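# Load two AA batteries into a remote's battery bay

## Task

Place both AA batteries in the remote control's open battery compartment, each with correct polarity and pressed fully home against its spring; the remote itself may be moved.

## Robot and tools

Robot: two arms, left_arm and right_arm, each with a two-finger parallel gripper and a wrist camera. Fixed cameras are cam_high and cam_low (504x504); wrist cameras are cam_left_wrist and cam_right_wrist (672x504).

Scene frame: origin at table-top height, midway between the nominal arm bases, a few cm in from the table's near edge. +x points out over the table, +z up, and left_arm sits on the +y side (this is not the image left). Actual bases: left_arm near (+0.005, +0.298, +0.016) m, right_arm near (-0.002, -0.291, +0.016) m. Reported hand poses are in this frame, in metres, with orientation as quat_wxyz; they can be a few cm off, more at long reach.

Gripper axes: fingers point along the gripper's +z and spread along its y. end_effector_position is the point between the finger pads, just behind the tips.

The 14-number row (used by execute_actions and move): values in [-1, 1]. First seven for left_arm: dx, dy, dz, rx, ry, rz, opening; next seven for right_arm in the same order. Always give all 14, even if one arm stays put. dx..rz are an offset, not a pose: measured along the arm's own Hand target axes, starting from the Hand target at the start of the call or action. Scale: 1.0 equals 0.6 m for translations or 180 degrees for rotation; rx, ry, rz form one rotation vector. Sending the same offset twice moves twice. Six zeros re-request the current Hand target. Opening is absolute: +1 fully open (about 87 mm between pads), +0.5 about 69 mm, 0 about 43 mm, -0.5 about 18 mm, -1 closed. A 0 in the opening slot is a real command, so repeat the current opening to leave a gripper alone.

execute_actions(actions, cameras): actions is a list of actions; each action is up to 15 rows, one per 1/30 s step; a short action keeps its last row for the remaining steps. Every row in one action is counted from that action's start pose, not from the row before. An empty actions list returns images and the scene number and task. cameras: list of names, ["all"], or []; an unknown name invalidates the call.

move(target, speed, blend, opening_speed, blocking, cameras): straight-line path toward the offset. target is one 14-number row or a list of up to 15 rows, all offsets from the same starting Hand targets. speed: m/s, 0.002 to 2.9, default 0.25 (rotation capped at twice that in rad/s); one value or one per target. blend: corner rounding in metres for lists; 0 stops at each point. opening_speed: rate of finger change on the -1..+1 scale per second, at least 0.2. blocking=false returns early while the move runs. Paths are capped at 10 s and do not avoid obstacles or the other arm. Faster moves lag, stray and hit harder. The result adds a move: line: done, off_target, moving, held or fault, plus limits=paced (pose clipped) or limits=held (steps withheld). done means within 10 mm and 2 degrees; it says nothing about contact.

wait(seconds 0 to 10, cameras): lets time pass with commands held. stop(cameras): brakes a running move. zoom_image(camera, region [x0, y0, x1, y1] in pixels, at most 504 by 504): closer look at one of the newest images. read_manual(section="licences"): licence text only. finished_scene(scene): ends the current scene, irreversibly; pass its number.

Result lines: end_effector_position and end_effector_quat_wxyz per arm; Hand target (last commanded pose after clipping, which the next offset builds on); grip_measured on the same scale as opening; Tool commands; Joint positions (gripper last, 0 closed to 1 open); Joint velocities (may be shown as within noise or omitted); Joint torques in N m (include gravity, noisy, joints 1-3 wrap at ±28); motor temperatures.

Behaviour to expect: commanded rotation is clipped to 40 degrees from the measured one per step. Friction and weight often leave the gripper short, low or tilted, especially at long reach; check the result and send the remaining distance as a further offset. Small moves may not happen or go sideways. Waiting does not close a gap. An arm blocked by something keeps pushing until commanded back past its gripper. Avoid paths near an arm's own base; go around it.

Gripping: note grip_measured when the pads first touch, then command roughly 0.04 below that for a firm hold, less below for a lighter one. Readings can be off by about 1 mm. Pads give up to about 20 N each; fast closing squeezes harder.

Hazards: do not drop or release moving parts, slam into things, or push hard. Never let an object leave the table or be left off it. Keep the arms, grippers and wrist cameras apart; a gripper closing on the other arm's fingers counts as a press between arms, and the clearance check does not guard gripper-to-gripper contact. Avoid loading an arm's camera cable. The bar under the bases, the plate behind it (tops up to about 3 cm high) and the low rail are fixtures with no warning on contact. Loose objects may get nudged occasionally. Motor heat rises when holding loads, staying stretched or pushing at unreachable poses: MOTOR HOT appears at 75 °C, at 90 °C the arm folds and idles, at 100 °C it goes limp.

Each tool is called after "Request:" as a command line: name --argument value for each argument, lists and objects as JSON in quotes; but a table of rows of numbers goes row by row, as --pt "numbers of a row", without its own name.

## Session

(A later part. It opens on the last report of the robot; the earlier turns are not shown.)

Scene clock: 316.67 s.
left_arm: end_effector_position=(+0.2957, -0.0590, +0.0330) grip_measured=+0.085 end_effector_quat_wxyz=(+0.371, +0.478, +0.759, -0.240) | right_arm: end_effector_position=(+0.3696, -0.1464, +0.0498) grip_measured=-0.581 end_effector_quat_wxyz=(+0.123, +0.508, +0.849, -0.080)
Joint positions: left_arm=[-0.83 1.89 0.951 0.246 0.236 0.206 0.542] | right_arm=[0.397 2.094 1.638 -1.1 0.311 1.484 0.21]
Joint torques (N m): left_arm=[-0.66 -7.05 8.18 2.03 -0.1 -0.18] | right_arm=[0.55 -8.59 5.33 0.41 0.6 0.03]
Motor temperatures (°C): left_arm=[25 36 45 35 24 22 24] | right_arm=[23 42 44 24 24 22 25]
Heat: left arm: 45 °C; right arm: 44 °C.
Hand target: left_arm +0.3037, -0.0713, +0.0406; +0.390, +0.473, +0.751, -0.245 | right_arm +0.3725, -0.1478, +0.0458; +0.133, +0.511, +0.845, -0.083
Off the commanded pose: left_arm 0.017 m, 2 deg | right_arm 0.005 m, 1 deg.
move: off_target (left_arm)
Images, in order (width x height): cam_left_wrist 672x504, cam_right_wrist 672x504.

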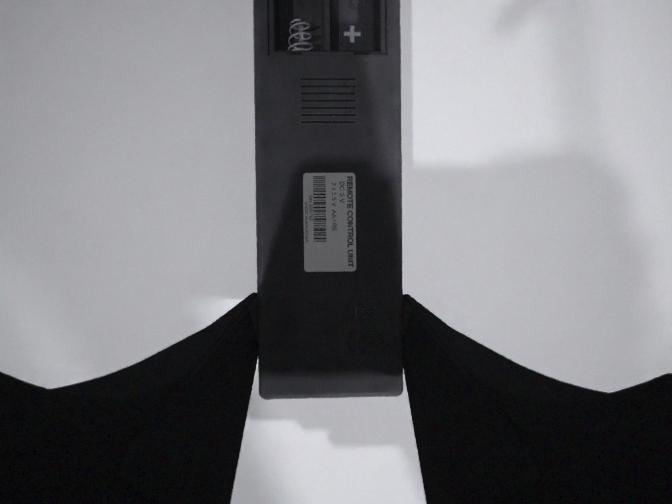

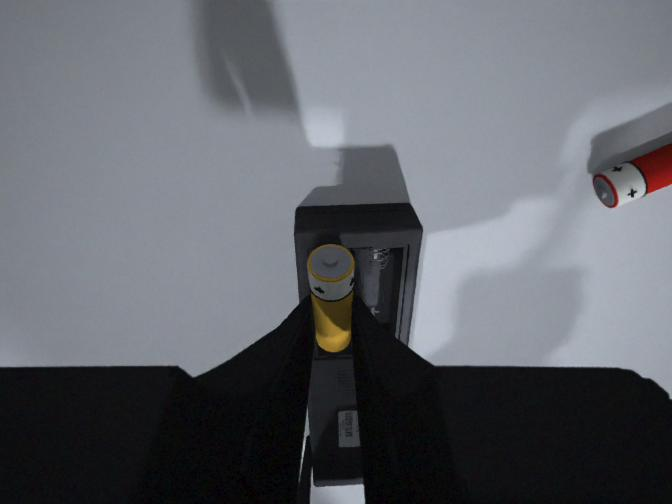

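Request:
move --target '[0,0,0,0,0,0,0,0.0148,-0.0012,0.0055,0,0,0,-0.75]' --speed 0.05 --cameras '["cam_right_wrist","cam_left_wrist"]'

Request:
zoom_image --camera "cam_right_wrist" --region '[240, 200, 440, 400]'

Request:
zoom_image --camera "cam_left_wrist" --region '[220, 0, 440, 150]'

Scene clock: 328.17 s.
left_arm: end_effector_position=(+0.2957, -0.0590, +0.0330) grip_measured=+0.085 end_effector_quat_wxyz=(+0.371, +0.478, +0.759, -0.240) | right_arm: end_effector_position=(+0.3665, -0.1413, +0.0451) grip_measured=-0.581 end_effector_quat_wxyz=(+0.123, +0.509, +0.848, -0.079)
Joint positions: left_arm=[-0.83 1.89 0.951 0.246 0.236 0.206 0.542] | right_arm=[0.411 2.094 1.619 -1.083 0.311 1.5 0.21]
Joint torques (N m): left_arm=[-0.65 -7.04 8.18 2.04 -0.09 -0.16] | right_arm=[0.91 -8.35 5.22 0.46 0.6 0.06]
Heat: left arm: 45 °C; right arm: 44 °C.
Hand target: left_arm +0.3037, -0.0713, +0.0406; +0.390, +0.473, +0.751, -0.245 | right_arm +0.3685, -0.1415, +0.0399; +0.133, +0.511, +0.845, -0.083
Off the commanded pose: left_arm 0.017 m, 2 deg | right_arm 0.006 m, 1 deg.
move: off_target (left_arm)
Images, in order (width x height): cam_left_wrist 672x504, cam_right_wrist 672x504.

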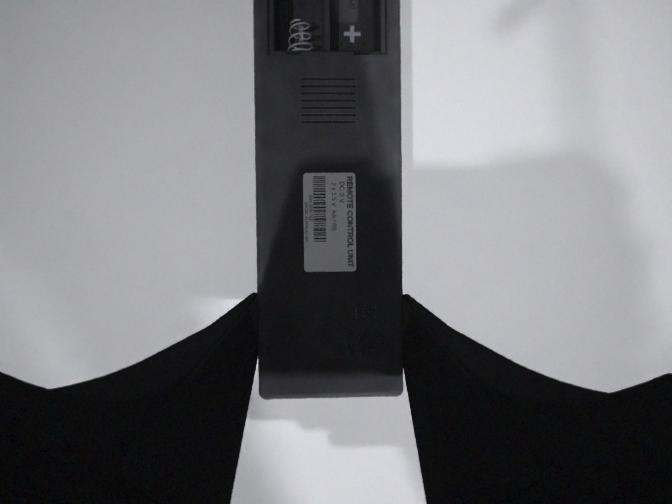

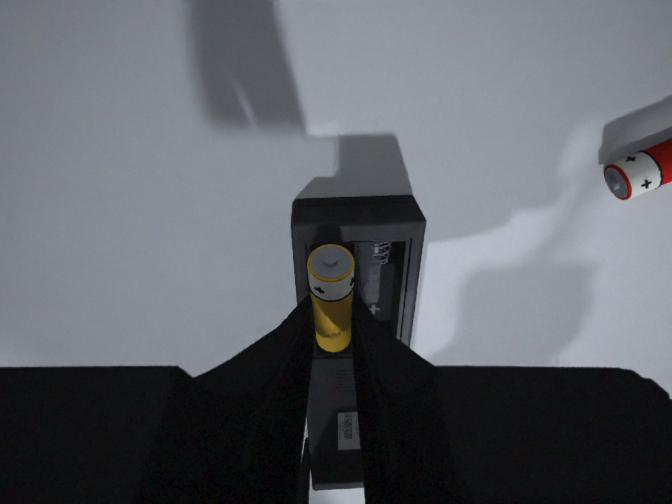

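Scaled by 2.520.

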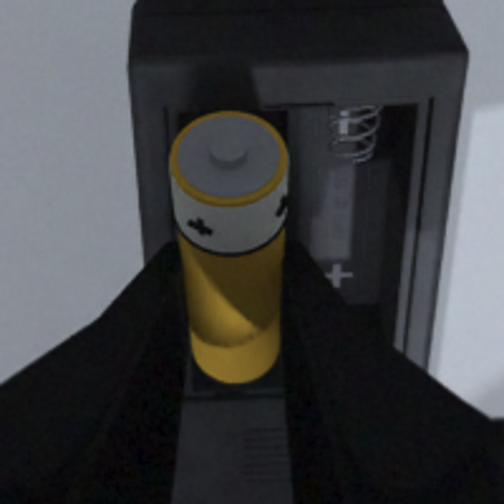

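Scaled by 2.291.

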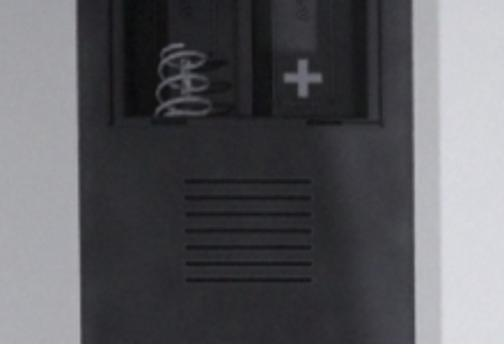

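Request:
move --target '[0,0,0,0,0,0,0,0.0108,0,0.000,0,0,0,-0.75]' --speed 0.05 --cameras '["cam_right_wrist","cam_left_wrist"]'

Request:
zoom_image --camera "cam_right_wrist" --region '[240, 200, 440, 400]'

Request:
zoom_image --camera "cam_left_wrist" --region '[220, 0, 440, 150]'

Scene clock: 340.13 s.
left_arm: end_effector_position=(+0.2957, -0.0590, +0.0330) grip_measured=+0.085 end_effector_quat_wxyz=(+0.371, +0.478, +0.759, -0.240) | right_arm: end_effector_position=(+0.3654, -0.1353, +0.0452) grip_measured=-0.581 end_effector_quat_wxyz=(+0.125, +0.509, +0.848, -0.076)
Joint positions: left_arm=[-0.83 1.89 0.951 0.246 0.236 0.206 0.542] | right_arm=[0.426 2.094 1.619 -1.08 0.311 1.516 0.21]
Joint torques (N m): left_arm=[-0.62 -7.1 8.2 2.03 -0.09 -0.17] | right_arm=[0.95 -8.16 4.77 0.42 0.6 0.07]
Heat: left arm: 45 °C; right arm: 43 °C.
Hand target: left_arm +0.3037, -0.0713, +0.0406; +0.390, +0.473, +0.751, -0.245 | right_arm +0.3656, -0.1360, +0.0379; +0.133, +0.511, +0.845, -0.083
Off the commanded pose: left_arm 0.017 m, 2 deg | right_arm 0.007 m, 1 deg.
move: off_target (left_arm)
Images, in order (width x height): cam_left_wrist 672x504, cam_right_wrist 672x504.

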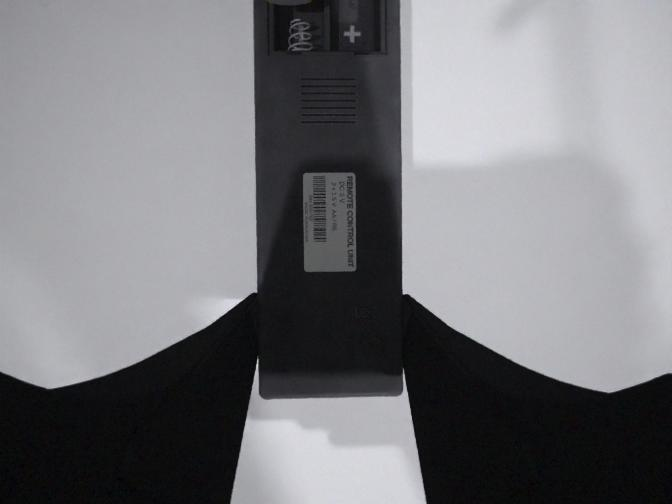

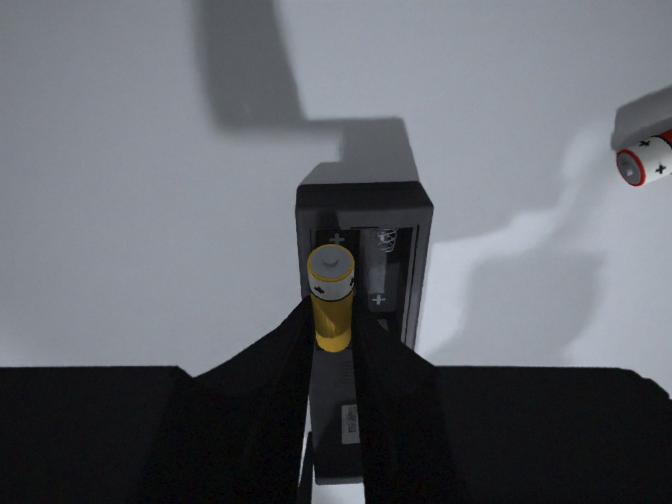

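Scaled by 2.520.

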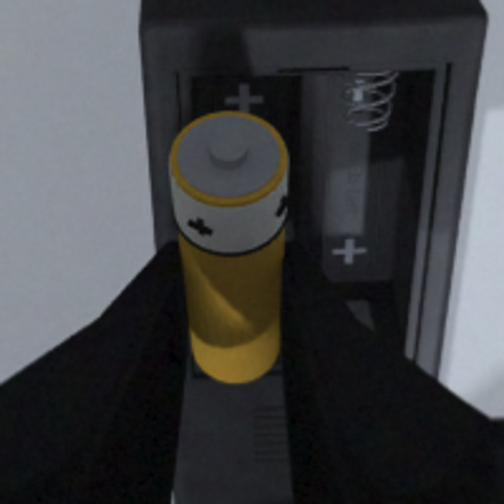

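Scaled by 2.291.

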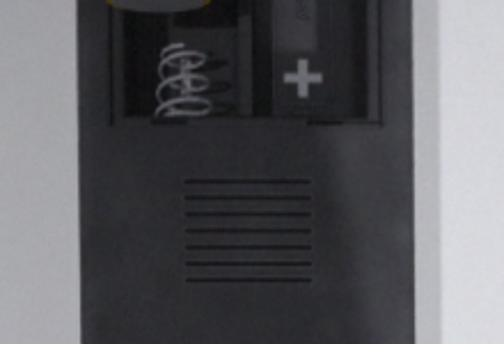

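Request:
move --pt "0 0 0 0 0 0 0 -0.002 -0.004 -0.004 0 0 0 -0.75" --pt "0 0 0 0 0 0 0 0.0108 -0.004 0.000 0 0 0 -0.75" --speed 0.05 --cameras '["cam_right_wrist","cam_left_wrist"]'

Request:
zoom_image --camera "cam_right_wrist" --region '[240, 200, 440, 400]'

Request:
zoom_image --camera "cam_left_wrist" --region '[220, 0, 440, 150]'

Scene clock: 357.40 s.
left_arm: end_effector_position=(+0.2957, -0.0590, +0.0330) grip_measured=+0.085 end_effector_quat_wxyz=(+0.371, +0.478, +0.759, -0.240) | right_arm: end_effector_position=(+0.3608, -0.1339, +0.0411) grip_measured=-0.581 end_effector_quat_wxyz=(+0.127, +0.509, +0.847, -0.082)
Joint positions: left_arm=[-0.83 1.89 0.951 0.246 0.236 0.206 0.542] | right_arm=[0.439 2.094 1.601 -1.075 0.32 1.53 0.21]
Joint torques (N m): left_arm=[-0.61 -7.08 8.18 2.05 -0.08 -0.16] | right_arm=[1.24 -8.59 4.7 0.41 0.51 0.08]
Heat: left arm: 45 °C; right arm: 43 °C.
Hand target: left_arm +0.3037, -0.0713, +0.0406; +0.390, +0.473, +0.751, -0.245 | right_arm +0.3607, -0.1317, +0.0360; +0.133, +0.511, +0.845, -0.083
Off the commanded pose: left_arm 0.017 m, 2 deg | right_arm 0.006 m, 1 deg.
move: off_target (left_arm)
Images, in order (width x height): cam_left_wrist 672x504, cam_right_wrist 672x504.

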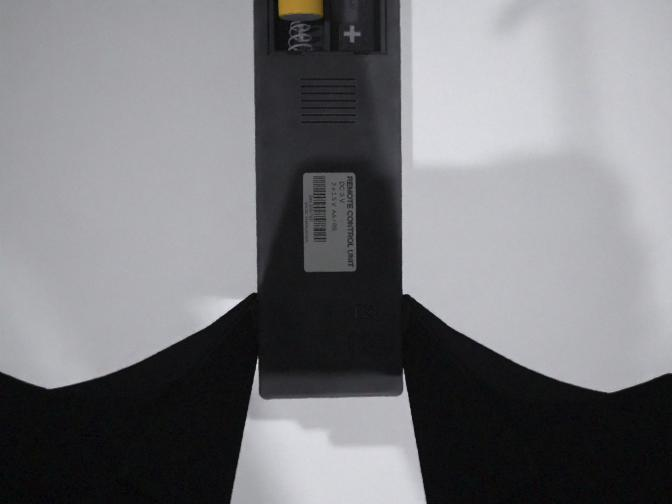

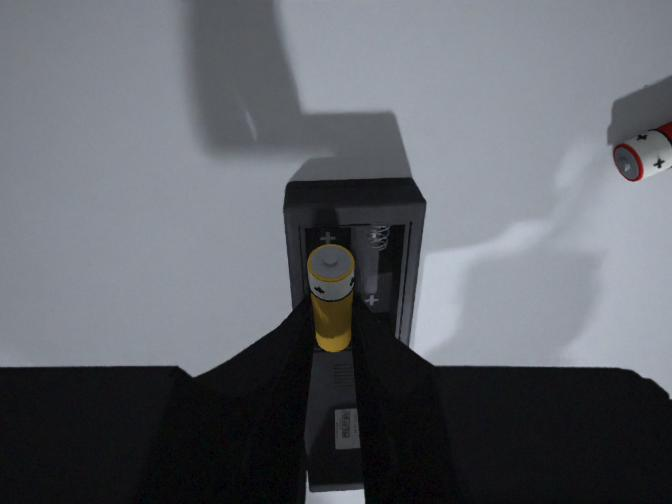

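Scaled by 2.520.

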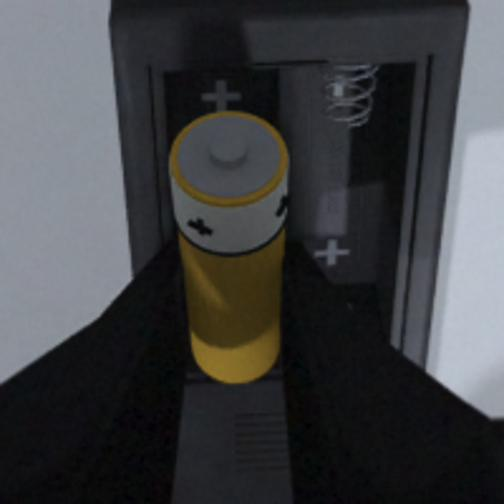

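Scaled by 2.291.

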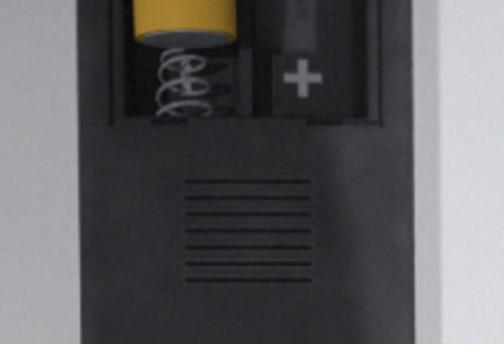

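Request:
move --target '[0,0,0,0,0,0,0,0.014,0.001,-0.003,0,0,0,-0.75]' --speed 0.05 --cameras '["cam_right_wrist","cam_left_wrist"]'

Request:
zoom_image --camera "cam_right_wrist" --region '[240, 200, 440, 400]'

Request:
zoom_image --camera "cam_left_wrist" --region '[220, 0, 440, 150]'

Scene clock: 364.77 s.
left_arm: end_effector_position=(+0.2957, -0.0590, +0.0330) grip_measured=+0.085 end_effector_quat_wxyz=(+0.371, +0.478, +0.759, -0.240) | right_arm: end_effector_position=(+0.3608, -0.1313, +0.0415) grip_measured=-0.581 end_effector_quat_wxyz=(+0.137, +0.511, +0.844, -0.085)
Joint positions: left_arm=[-0.83 1.89 0.951 0.246 0.236 0.206 0.542] | right_arm=[0.454 2.094 1.601 -1.075 0.341 1.551 0.21]
Joint torques (N m): left_arm=[-0.61 -7.01 8.16 2.03 -0.09 -0.17] | right_arm=[1.85 -8.21 4.97 0.35 0.32 0.12]
Heat: left arm: 45 °C; right arm: 43 °C.
Hand target: left_arm +0.3037, -0.0713, +0.0406; +0.390, +0.473, +0.751, -0.246 | right_arm +0.3572, -0.1238, +0.0351; +0.133, +0.511, +0.845, -0.083
Off the commanded pose: left_arm 0.017 m, 2 deg | right_arm 0.011 m, 1 deg.
move: off_target (left_arm, right_arm)
Images, in order (width x height): cam_left_wrist 672x504, cam_right_wrist 672x504.

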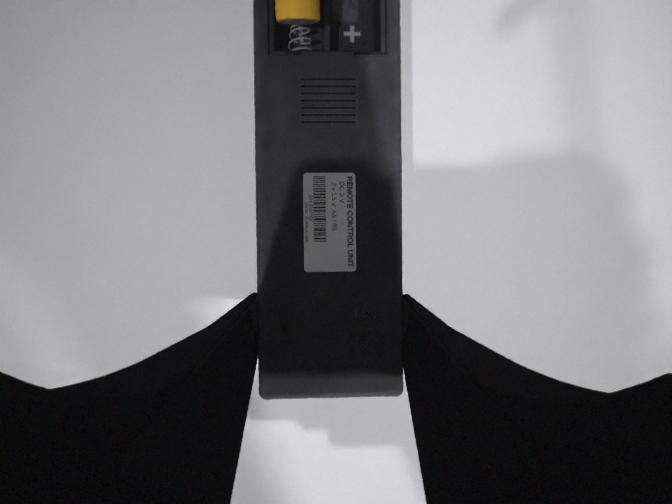

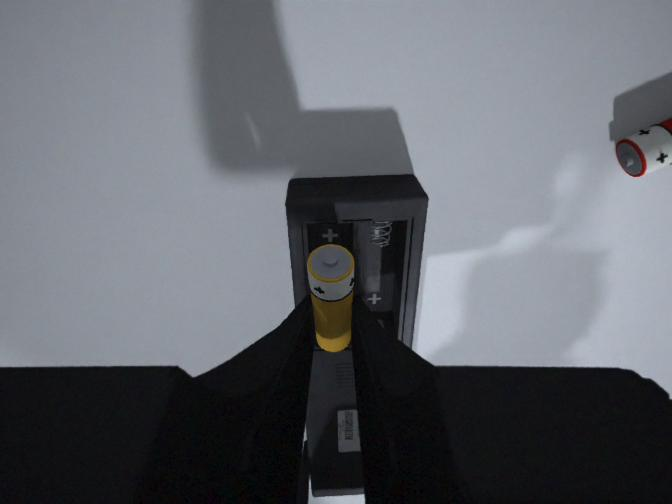

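Scaled by 2.520.

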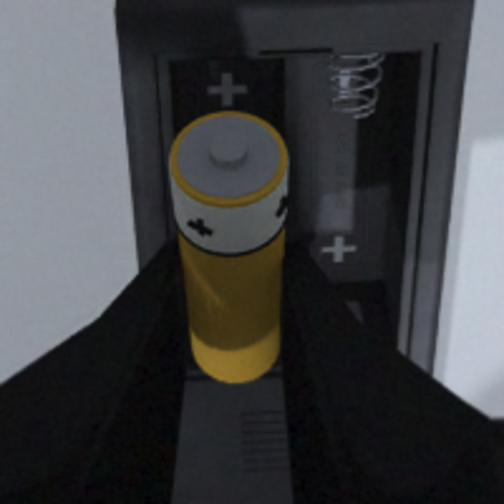

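Scaled by 2.291.

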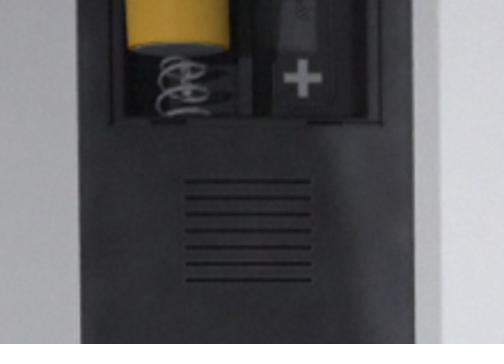

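Request:
move --target '[0,0,0,0,0,0,0,0.013,0,-0.003,0,0,0,-0.75]' --speed 0.05 --cameras '["cam_right_wrist","cam_left_wrist"]'

Request:
zoom_image --camera "cam_right_wrist" --region '[240, 200, 440, 400]'

Request:
zoom_image --camera "cam_left_wrist" --region '[220, 0, 440, 150]'

Scene clock: 373.47 s.
left_arm: end_effector_position=(+0.2958, -0.0589, +0.0329) grip_measured=+0.085 end_effector_quat_wxyz=(+0.371, +0.477, +0.759, -0.240) | right_arm: end_effector_position=(+0.3613, -0.1319, +0.0417) grip_measured=-0.581 end_effector_quat_wxyz=(+0.142, +0.512, +0.843, -0.087)
Joint positions: left_arm=[-0.83 1.89 0.951 0.246 0.235 0.206 0.542] | right_arm=[0.457 2.094 1.601 -1.076 0.352 1.558 0.21]
Joint torques (N m): left_arm=[-0.64 -7.04 8.18 2.02 -0.07 -0.16] | right_arm=[0.57 -8.95 6.09 0.23 0.35 -0.09]
Heat: left arm: 45 °C; right arm: 43 °C.
Hand target: left_arm +0.3037, -0.0713, +0.0406; +0.390, +0.473, +0.751, -0.246 | right_arm +0.3606, -0.1300, +0.0417; +0.140, +0.511, +0.844, -0.086 (not the last commanded pose)
Off the commanded pose: left_arm 0.017 m, 2 deg | right_arm 0.019 m, 1 deg.
move: held (right_arm; a check stopped the path), off_target (left_arm); limits=held
pose unreachable (right arm): on one or more control steps of this call, first in action 0 (counted from 0), this arm could not follow its commanded pose, so it was not sent that pose on those steps. It may still have moved: this result reports where it is.
cause: moving toward the commanded pose would bring a part of the arm too close to another arm (this arm's wrist (the part past joint 5) and the left arm's wrist camera, at the place that arm is still heading or pushing toward).
Images, in order (width x height): cam_left_wrist 672x504, cam_right_wrist 672x504.

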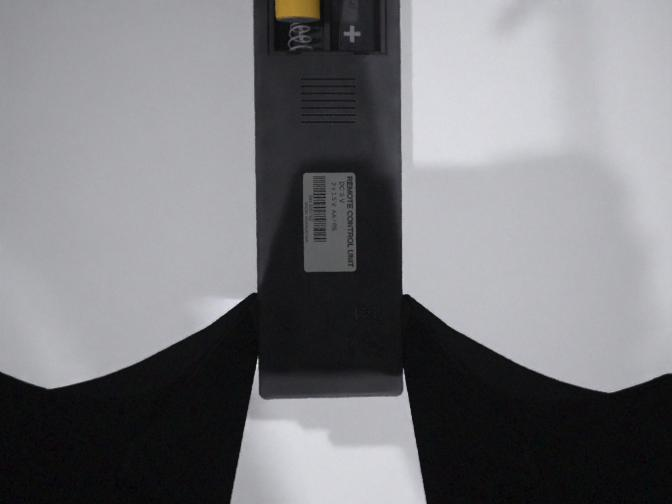

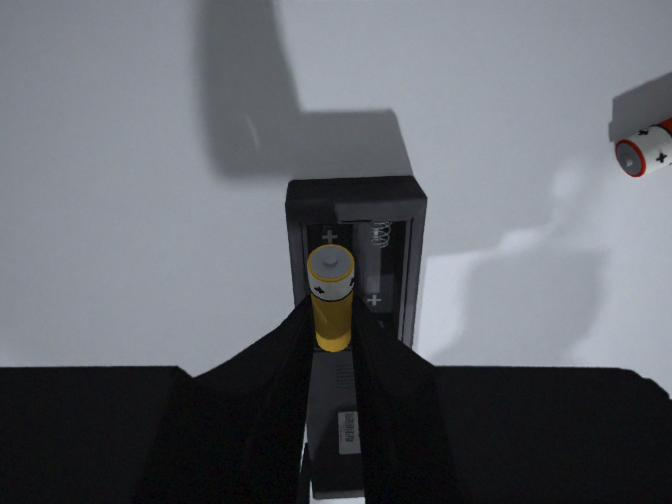

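Scaled by 2.520.

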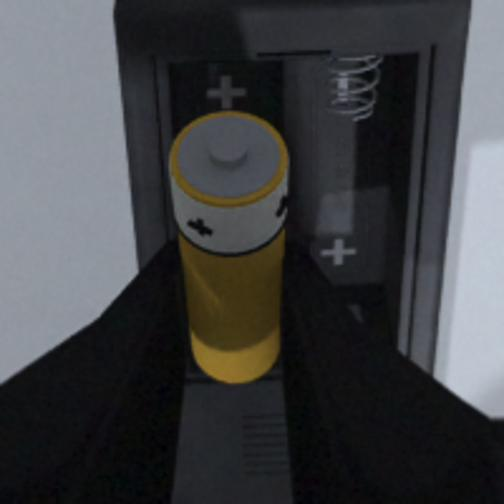

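Scaled by 2.291.

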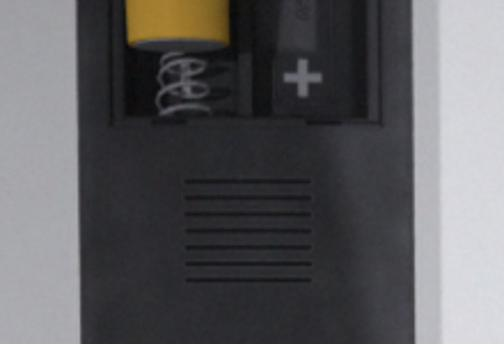

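Request:
move --pt "0 0 0 0 0 0 0.3 0 0 0 0 0 0 -0.75" --pt "0.02 0 -0.029 0 0 0 0.3 0 0 0 0 0 0 -0.75" --pt "0.02 0 -0.029 0 0 0 0 0 0 0 0 0 0 -0.75" --opening_speed 0.6 --speed 0.08 --cameras '["cam_right_wrist","cam_left_wrist"]'

Scene clock: 384.23 s.
left_arm: end_effector_position=(+0.2939, -0.0516, +0.0284) grip_measured=+0.084 end_effector_quat_wxyz=(+0.377, +0.474, +0.758, -0.241) | right_arm: end_effector_position=(+0.3613, -0.1319, +0.0417) grip_measured=-0.581 end_effector_quat_wxyz=(+0.142, +0.512, +0.843, -0.087)
Joint positions: left_arm=[-0.821 1.879 0.901 0.298 0.239 0.206 0.542] | right_arm=[0.457 2.094 1.601 -1.076 0.352 1.558 0.21]
Joint torques (N m): left_arm=[0.17 -10.99 4.83 1.77 0.04 -0.06] | right_arm=[0.51 -8.96 6.11 0.23 0.35 -0.09]
Heat: left arm: 45 °C; right arm: 44 °C.
Hand target: left_arm +0.2946, -0.0522, +0.0408; +0.390, +0.473, +0.751, -0.245 | right_arm +0.3606, -0.1300, +0.0417; +0.140, +0.511, +0.844, -0.086
Off the commanded pose: left_arm 0.013 m, 2 deg | right_arm 0.002 m, 0 deg.
move: off_target (left_arm); target 3's new opening was sent with left_arm's hand 0.013 m and 2 deg from that target
Images, in order (width x height): cam_left_wrist 672x504, cam_right_wrist 672x504.

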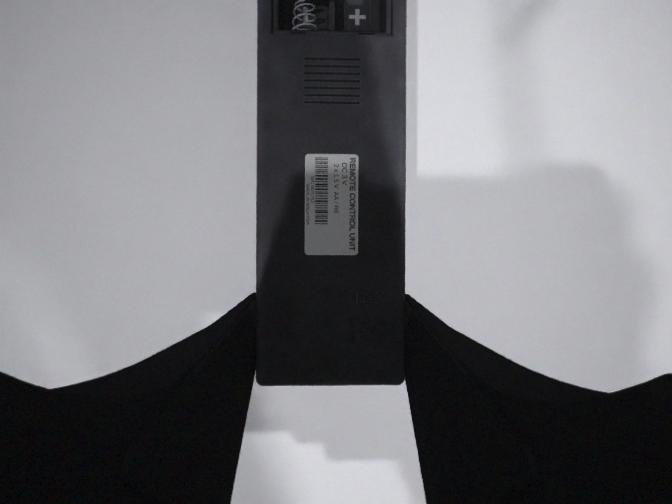

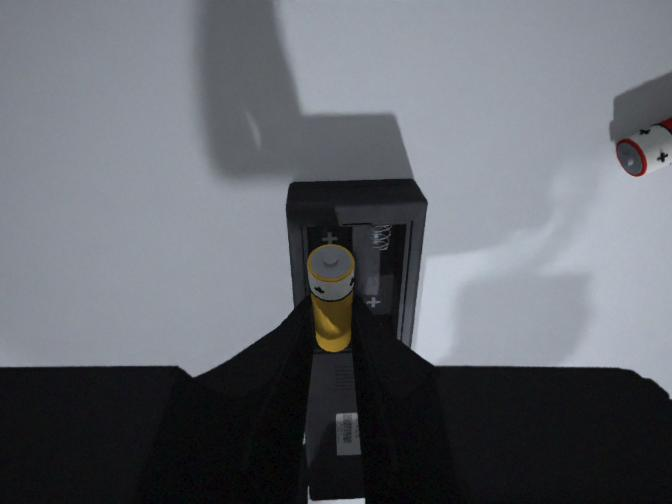

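Request:
move --target '[0,0,0,0,0,0,0,0.024,0,-0.001,0,0,0,-0.75]' --speed 0.05 --cameras '["cam_right_wrist","cam_left_wrist"]'

Request:
zoom_image --camera "cam_right_wrist" --region '[240, 200, 440, 400]'

Request:
zoom_image --camera "cam_left_wrist" --region '[220, 0, 440, 150]'

Scene clock: 393.17 s.
left_arm: end_effector_position=(+0.2939, -0.0516, +0.0284) grip_measured=+0.084 end_effector_quat_wxyz=(+0.377, +0.474, +0.758, -0.241) | right_arm: end_effector_position=(+0.3596, -0.1272, +0.0421) grip_measured=-0.581 end_effector_quat_wxyz=(+0.148, +0.511, +0.842, -0.089)
Joint positions: left_arm=[-0.821 1.879 0.901 0.298 0.239 0.206 0.542] | right_arm=[0.475 2.094 1.601 -1.079 0.365 1.577 0.21]
Joint torques (N m): left_arm=[0.14 -11.02 4.85 1.77 0.03 -0.05] | right_arm=[2.07 -8.34 5.57 0.24 0.24 0.11]
Heat: left arm: 44 °C; right arm: 44 °C.
Hand target: left_arm +0.2946, -0.0522, +0.0408; +0.390, +0.473, +0.751, -0.245 | right_arm +0.3541, -0.1177, +0.0376; +0.140, +0.511, +0.844, -0.086
Off the commanded pose: left_arm 0.013 m, 2 deg | right_arm 0.012 m, 1 deg.
move: off_target (left_arm, right_arm)
Images, in order (width x height): cam_left_wrist 672x504, cam_right_wrist 672x504.

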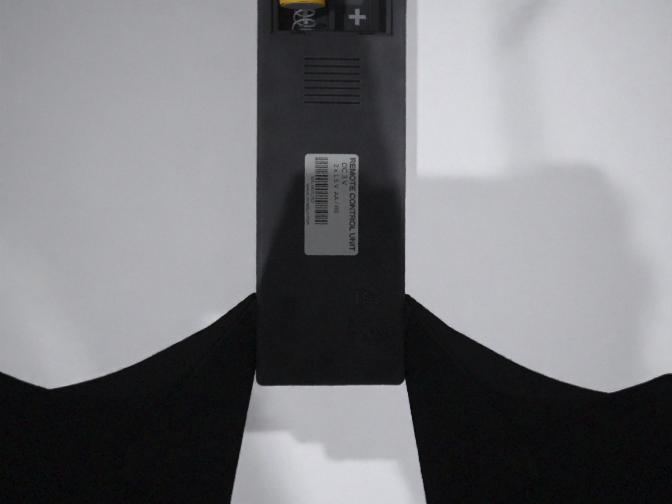

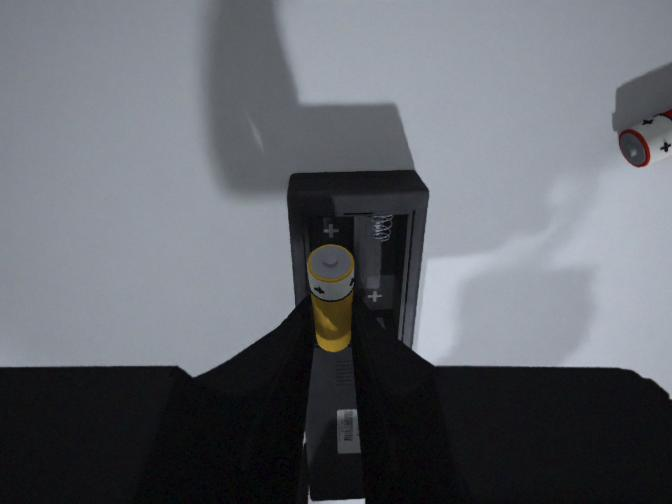

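Scaled by 2.520.

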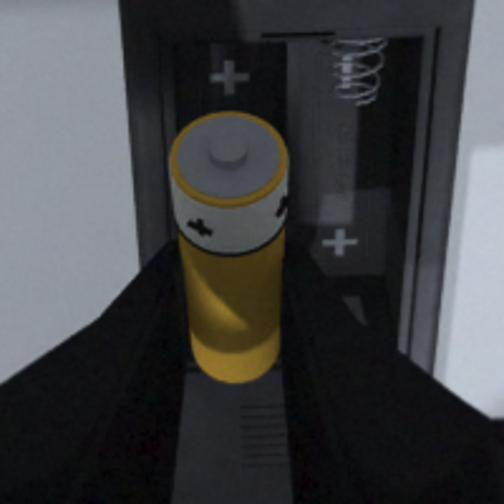

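Scaled by 2.291.

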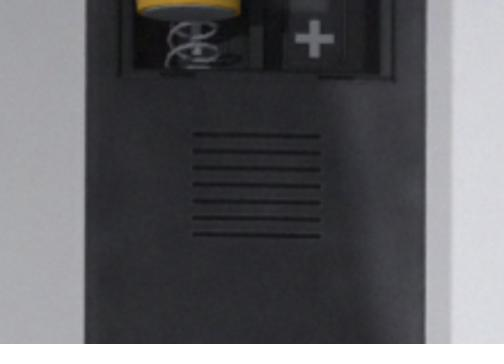

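Request:
move --target '[0,0,0,0,0,0,0,0.009,0,-0.001,0,0,0,-0.8]' --speed 0.05 --cameras '["cam_right_wrist","cam_left_wrist"]'

Request:
zoom_image --camera "cam_right_wrist" --region '[240, 200, 440, 400]'

Request:
zoom_image --camera "cam_left_wrist" --region '[220, 0, 440, 150]'

Scene clock: 400.23 s.
left_arm: end_effector_position=(+0.2939, -0.0516, +0.0284) grip_measured=+0.084 end_effector_quat_wxyz=(+0.377, +0.474, +0.758, -0.241) | right_arm: end_effector_position=(+0.3590, -0.1261, +0.0424) grip_measured=-0.581 end_effector_quat_wxyz=(+0.154, +0.513, +0.840, -0.091)
Joint positions: left_arm=[-0.821 1.879 0.901 0.298 0.239 0.206 0.542] | right_arm=[0.484 2.094 1.601 -1.082 0.377 1.591 0.21]
Joint torques (N m): left_arm=[0.16 -10.96 4.82 1.78 0.04 -0.06] | right_arm=[2.51 -8.1 5.52 0.21 0.12 0.08]
Heat: left arm: 43 °C; right arm: 44 °C.
Hand target: left_arm +0.2946, -0.0522, +0.0408; +0.390, +0.473, +0.751, -0.245 | right_arm +0.3517, -0.1130, +0.0364; +0.140, +0.511, +0.844, -0.086
Off the commanded pose: left_arm 0.013 m, 2 deg | right_arm 0.016 m, 2 deg.
move: off_target (left_arm, right_arm)
Images, in order (width x height): cam_left_wrist 672x504, cam_right_wrist 672x504.

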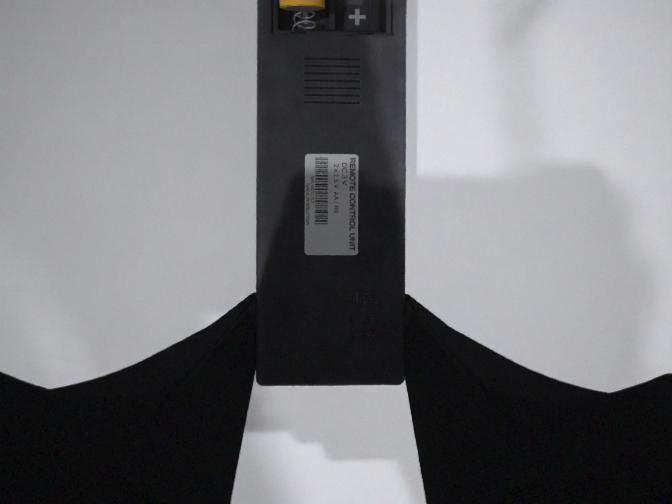

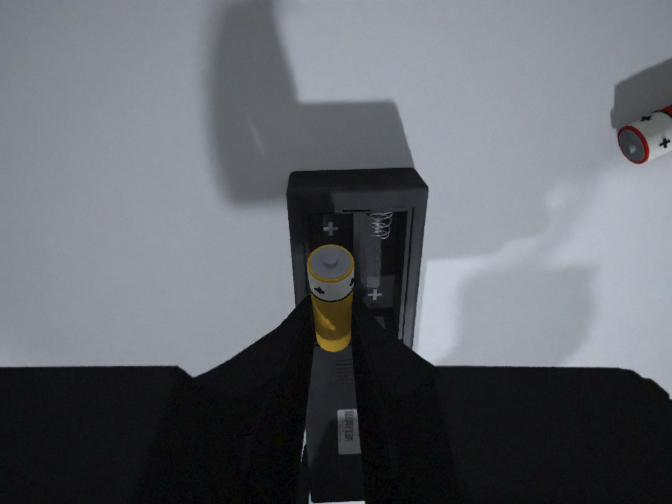

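Scaled by 2.520.

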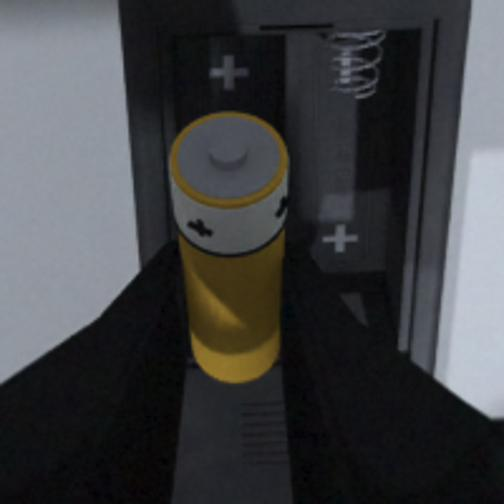

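Scaled by 2.291.

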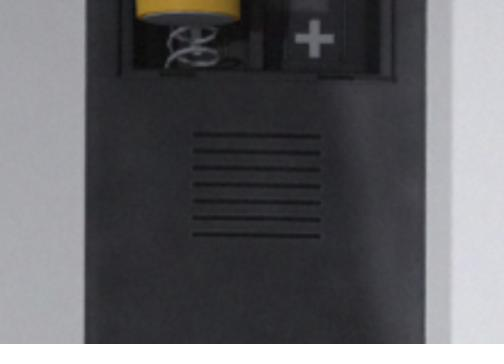

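Request:
move --target '[0,0,0,0,0,0,0,0,0,0,0,0,0,-0.25]' --opening_speed 0.4 --cameras '["cam_right_wrist","cam_left_wrist"]'

Request:
zoom_image --camera "cam_right_wrist" --region '[240, 200, 440, 400]'

Request:
zoom_image --camera "cam_left_wrist" --region '[220, 0, 440, 150]'

Scene clock: 421.30 s.
left_arm: end_effector_position=(+0.2939, -0.0516, +0.0284) grip_measured=+0.084 end_effector_quat_wxyz=(+0.377, +0.474, +0.758, -0.241) | right_arm: end_effector_position=(+0.3493, -0.1229, +0.0418) grip_measured=-0.250 end_effector_quat_wxyz=(+0.144, +0.505, +0.845, -0.101)
Joint positions: left_arm=[-0.821 1.879 0.901 0.298 0.239 0.206 0.542] | right_arm=[0.499 2.096 1.601 -1.11 0.369 1.592 0.375]
Joint torques (N m): left_arm=[0.14 -11.02 4.81 1.78 0.04 -0.05] | right_arm=[1.06 -8.17 5.57 0.46 0.19 0.1]
Motor temperatures (°C): left_arm=[25 41 41 36 24 22 25] | right_arm=[23 43 40 23 24 22 26]
Heat: left arm: 41 °C; right arm: 43 °C.
Hand target: left_arm +0.2946, -0.0522, +0.0408; +0.390, +0.473, +0.751, -0.245 | right_arm +0.3517, -0.1130, +0.0363; +0.140, +0.511, +0.844, -0.086
Off the commanded pose: left_arm 0.013 m, 2 deg | right_arm 0.011 m, 2 deg.
move: off_target (left_arm, right_arm)
Images, in order (width x height): cam_left_wrist 672x504, cam_right_wrist 672x504.

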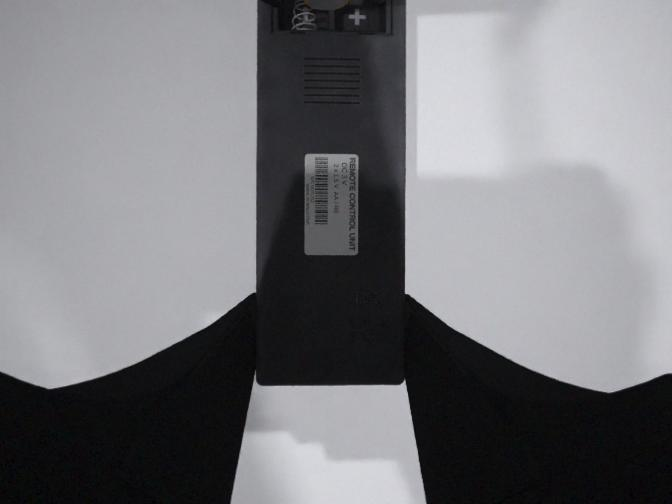

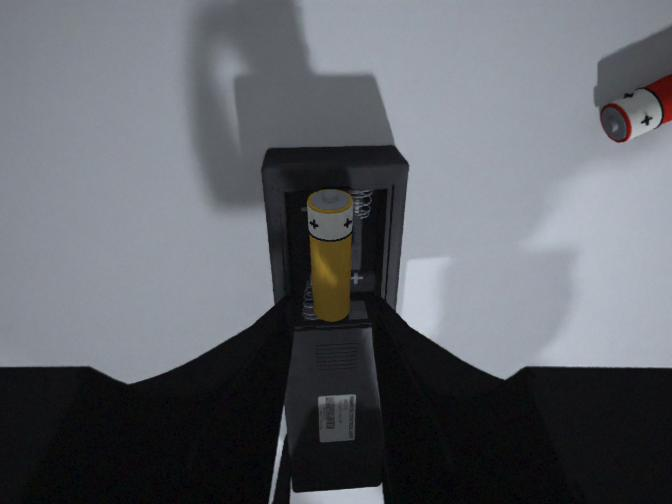

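Scaled by 2.520.

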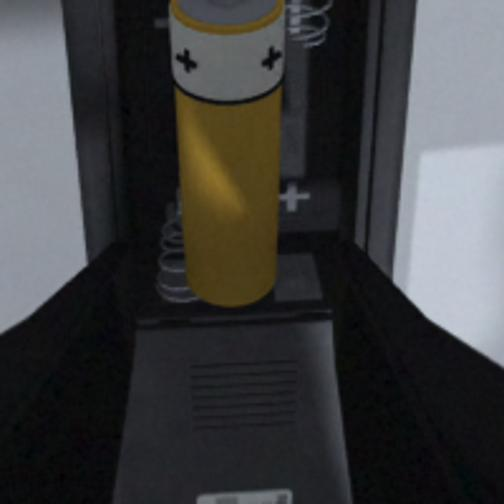

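Scaled by 2.291.

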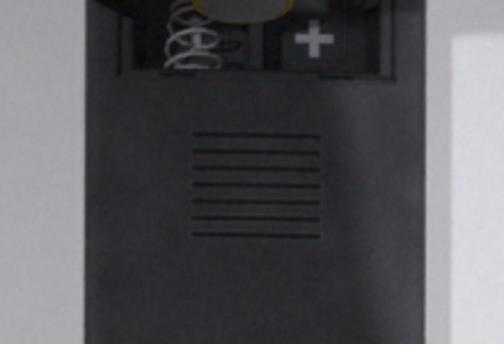

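Request:
move --pt "0 0 0 0 0 0 0 -0.03 0 -0.047 0 0 0 -0.2" --pt "0 0 0 0 0 0 0 -0.072 -0.010 -0.0133 0 0.092 0 -0.2" --speed 0.1 --cameras '["cam_right_wrist","cam_left_wrist","cam_low"]'

Request:
zoom_image --camera "cam_right_wrist" --region '[220, 180, 460, 420]'

Request:
zoom_image --camera "cam_low" --region '[180, 240, 280, 310]'

Scene clock: 446.90 s.
left_arm: end_effector_position=(+0.2940, -0.0516, +0.0283) grip_measured=+0.084 end_effector_quat_wxyz=(+0.377, +0.474, +0.758, -0.241) | right_arm: end_effector_position=(+0.3610, -0.1534, +0.0537) grip_measured=-0.200 end_effector_quat_wxyz=(+0.014, +0.520, +0.853, -0.027)
Joint positions: left_arm=[-0.821 1.879 0.901 0.298 0.239 0.206 0.542] | right_arm=[0.281 2.096 1.649 -1.142 0.074 1.387 0.4]
Joint torques (N m): left_arm=[0.14 -10.97 4.82 1.77 0.04 -0.06] | right_arm=[0.2 -9.98 5.87 0.35 0.14 -0.15]
Heat: left arm: 43 °C; right arm: 46 °C.
Hand target: left_arm +0.2946, -0.0522, +0.0408; +0.390, +0.473, +0.751, -0.245 | right_arm +0.3641, -0.1497, +0.0578; +0.017, +0.518, +0.855, -0.011
Off the commanded pose: left_arm 0.013 m, 2 deg | right_arm 0.006 m, 2 deg.
move: off_target (left_arm)
Images, in order (width x height): cam_low 504x504, cam_left_wrist 672x504, cam_right_wrist 672x504.

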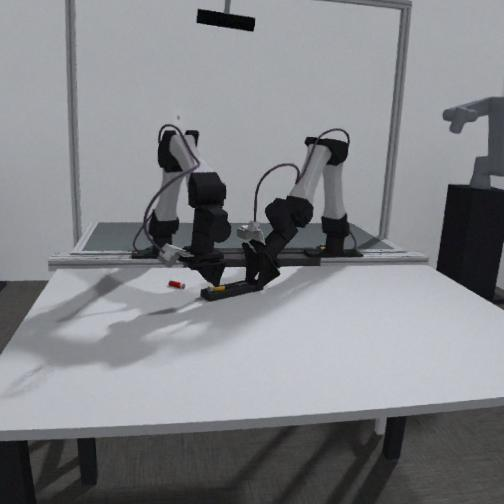

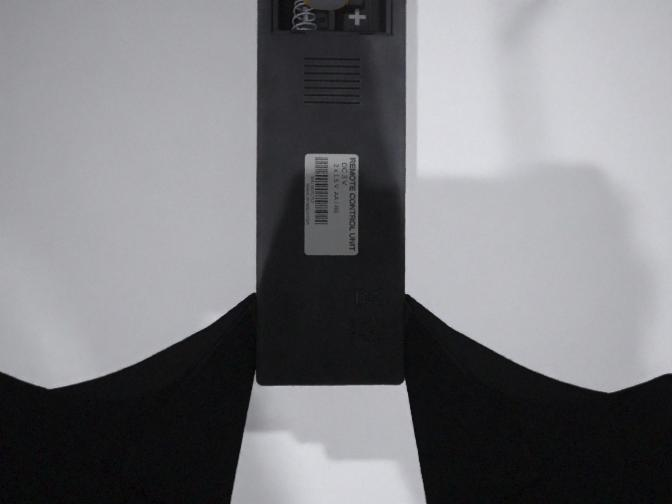

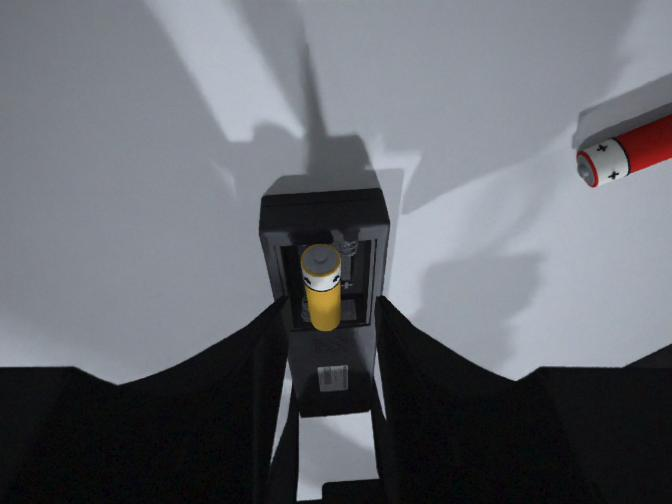

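Scaled by 2.100.

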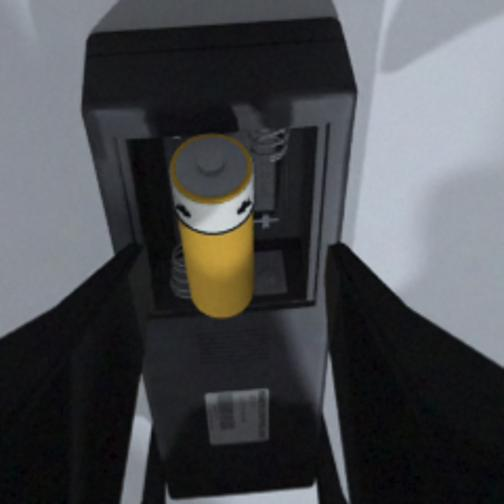

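Scaled by 5.040.

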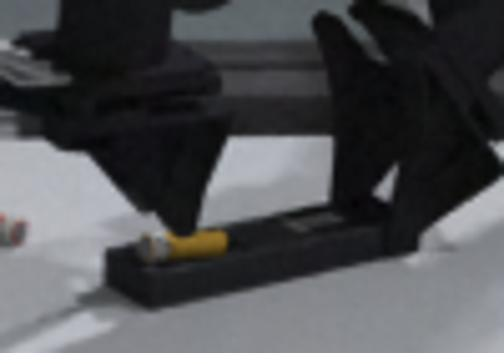

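Request:
move --pt "0 0 0 0 0 0 0 -0.012 0.0075 0 0 0 0 -0.38" --pt "0 0 0 0 0 0 0 -0.012 0.0075 0.013 0 0 0 -0.38" --pt "0 0 0 0 0 0 0 -0.012 0.0075 0.013 0 0 0 -0.75" --speed 0.08 --opening_speed 0.6 --cameras '["cam_right_wrist","cam_low"]'

Request:
zoom_image --camera "cam_right_wrist" --region '[220, 180, 460, 420]'

Request:
zoom_image --camera "cam_low" --region '[180, 240, 280, 310]'

Scene clock: 463.67 s.
left_arm: end_effector_position=(+0.2940, -0.0516, +0.0283) grip_measured=+0.084 end_effector_quat_wxyz=(+0.377, +0.474, +0.758, -0.241) | right_arm: end_effector_position=(+0.3657, -0.1572, +0.0504) grip_measured=-0.750 end_effector_quat_wxyz=(+0.016, +0.519, +0.854, -0.023)
Joint positions: left_arm=[-0.821 1.879 0.901 0.298 0.239 0.206 0.542] | right_arm=[0.268 2.104 1.649 -1.124 0.072 1.371 0.125]
Joint torques (N m): left_arm=[0.14 -11.02 4.88 1.78 0.05 -0.05] | right_arm=[-0.12 -8.44 7.19 0.36 0.12 -0.17]
Heat: left arm: 44 °C; right arm: 47 °C.
Hand target: left_arm +0.2946, -0.0522, +0.0408; +0.390, +0.473, +0.751, -0.245 | right_arm +0.3716, -0.1544, +0.0503; +0.017, +0.518, +0.855, -0.011
Off the commanded pose: left_arm 0.013 m, 2 deg | right_arm 0.007 m, 1 deg.
move: off_target (left_arm)
Images, in order (width x height): cam_low 504x504, cam_right_wrist 672x504.

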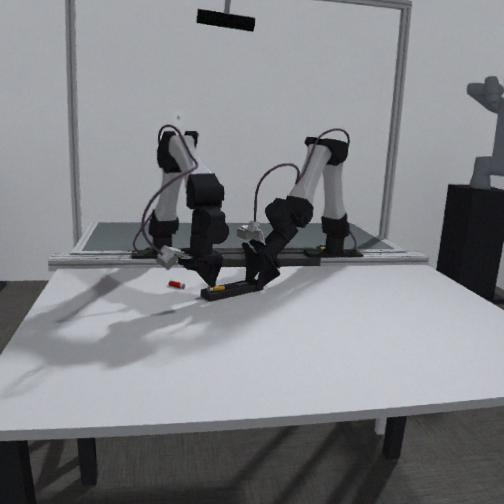

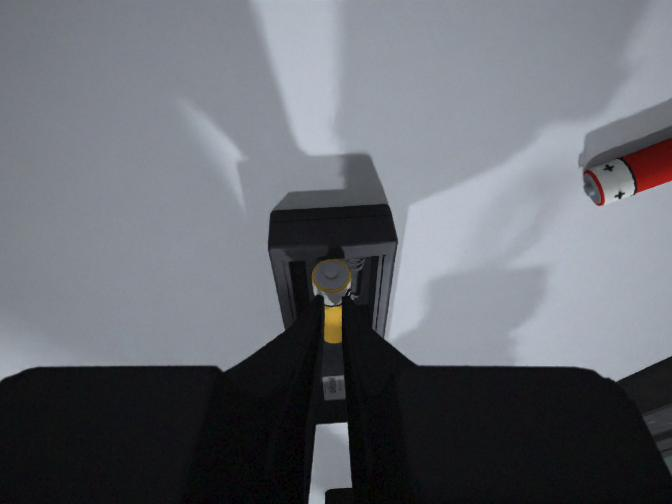

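Scaled by 2.100.

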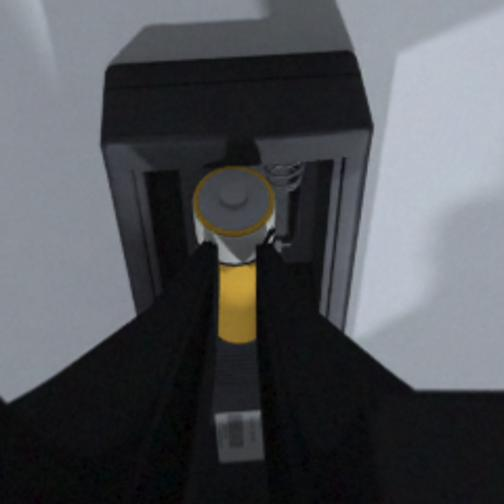

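Scaled by 5.040.

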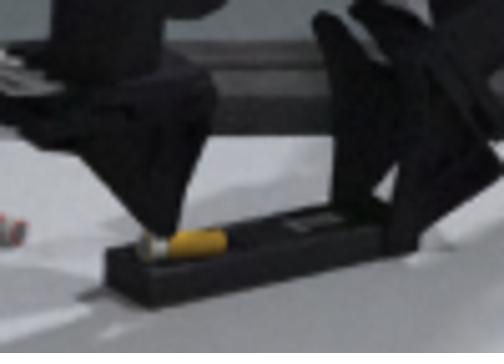

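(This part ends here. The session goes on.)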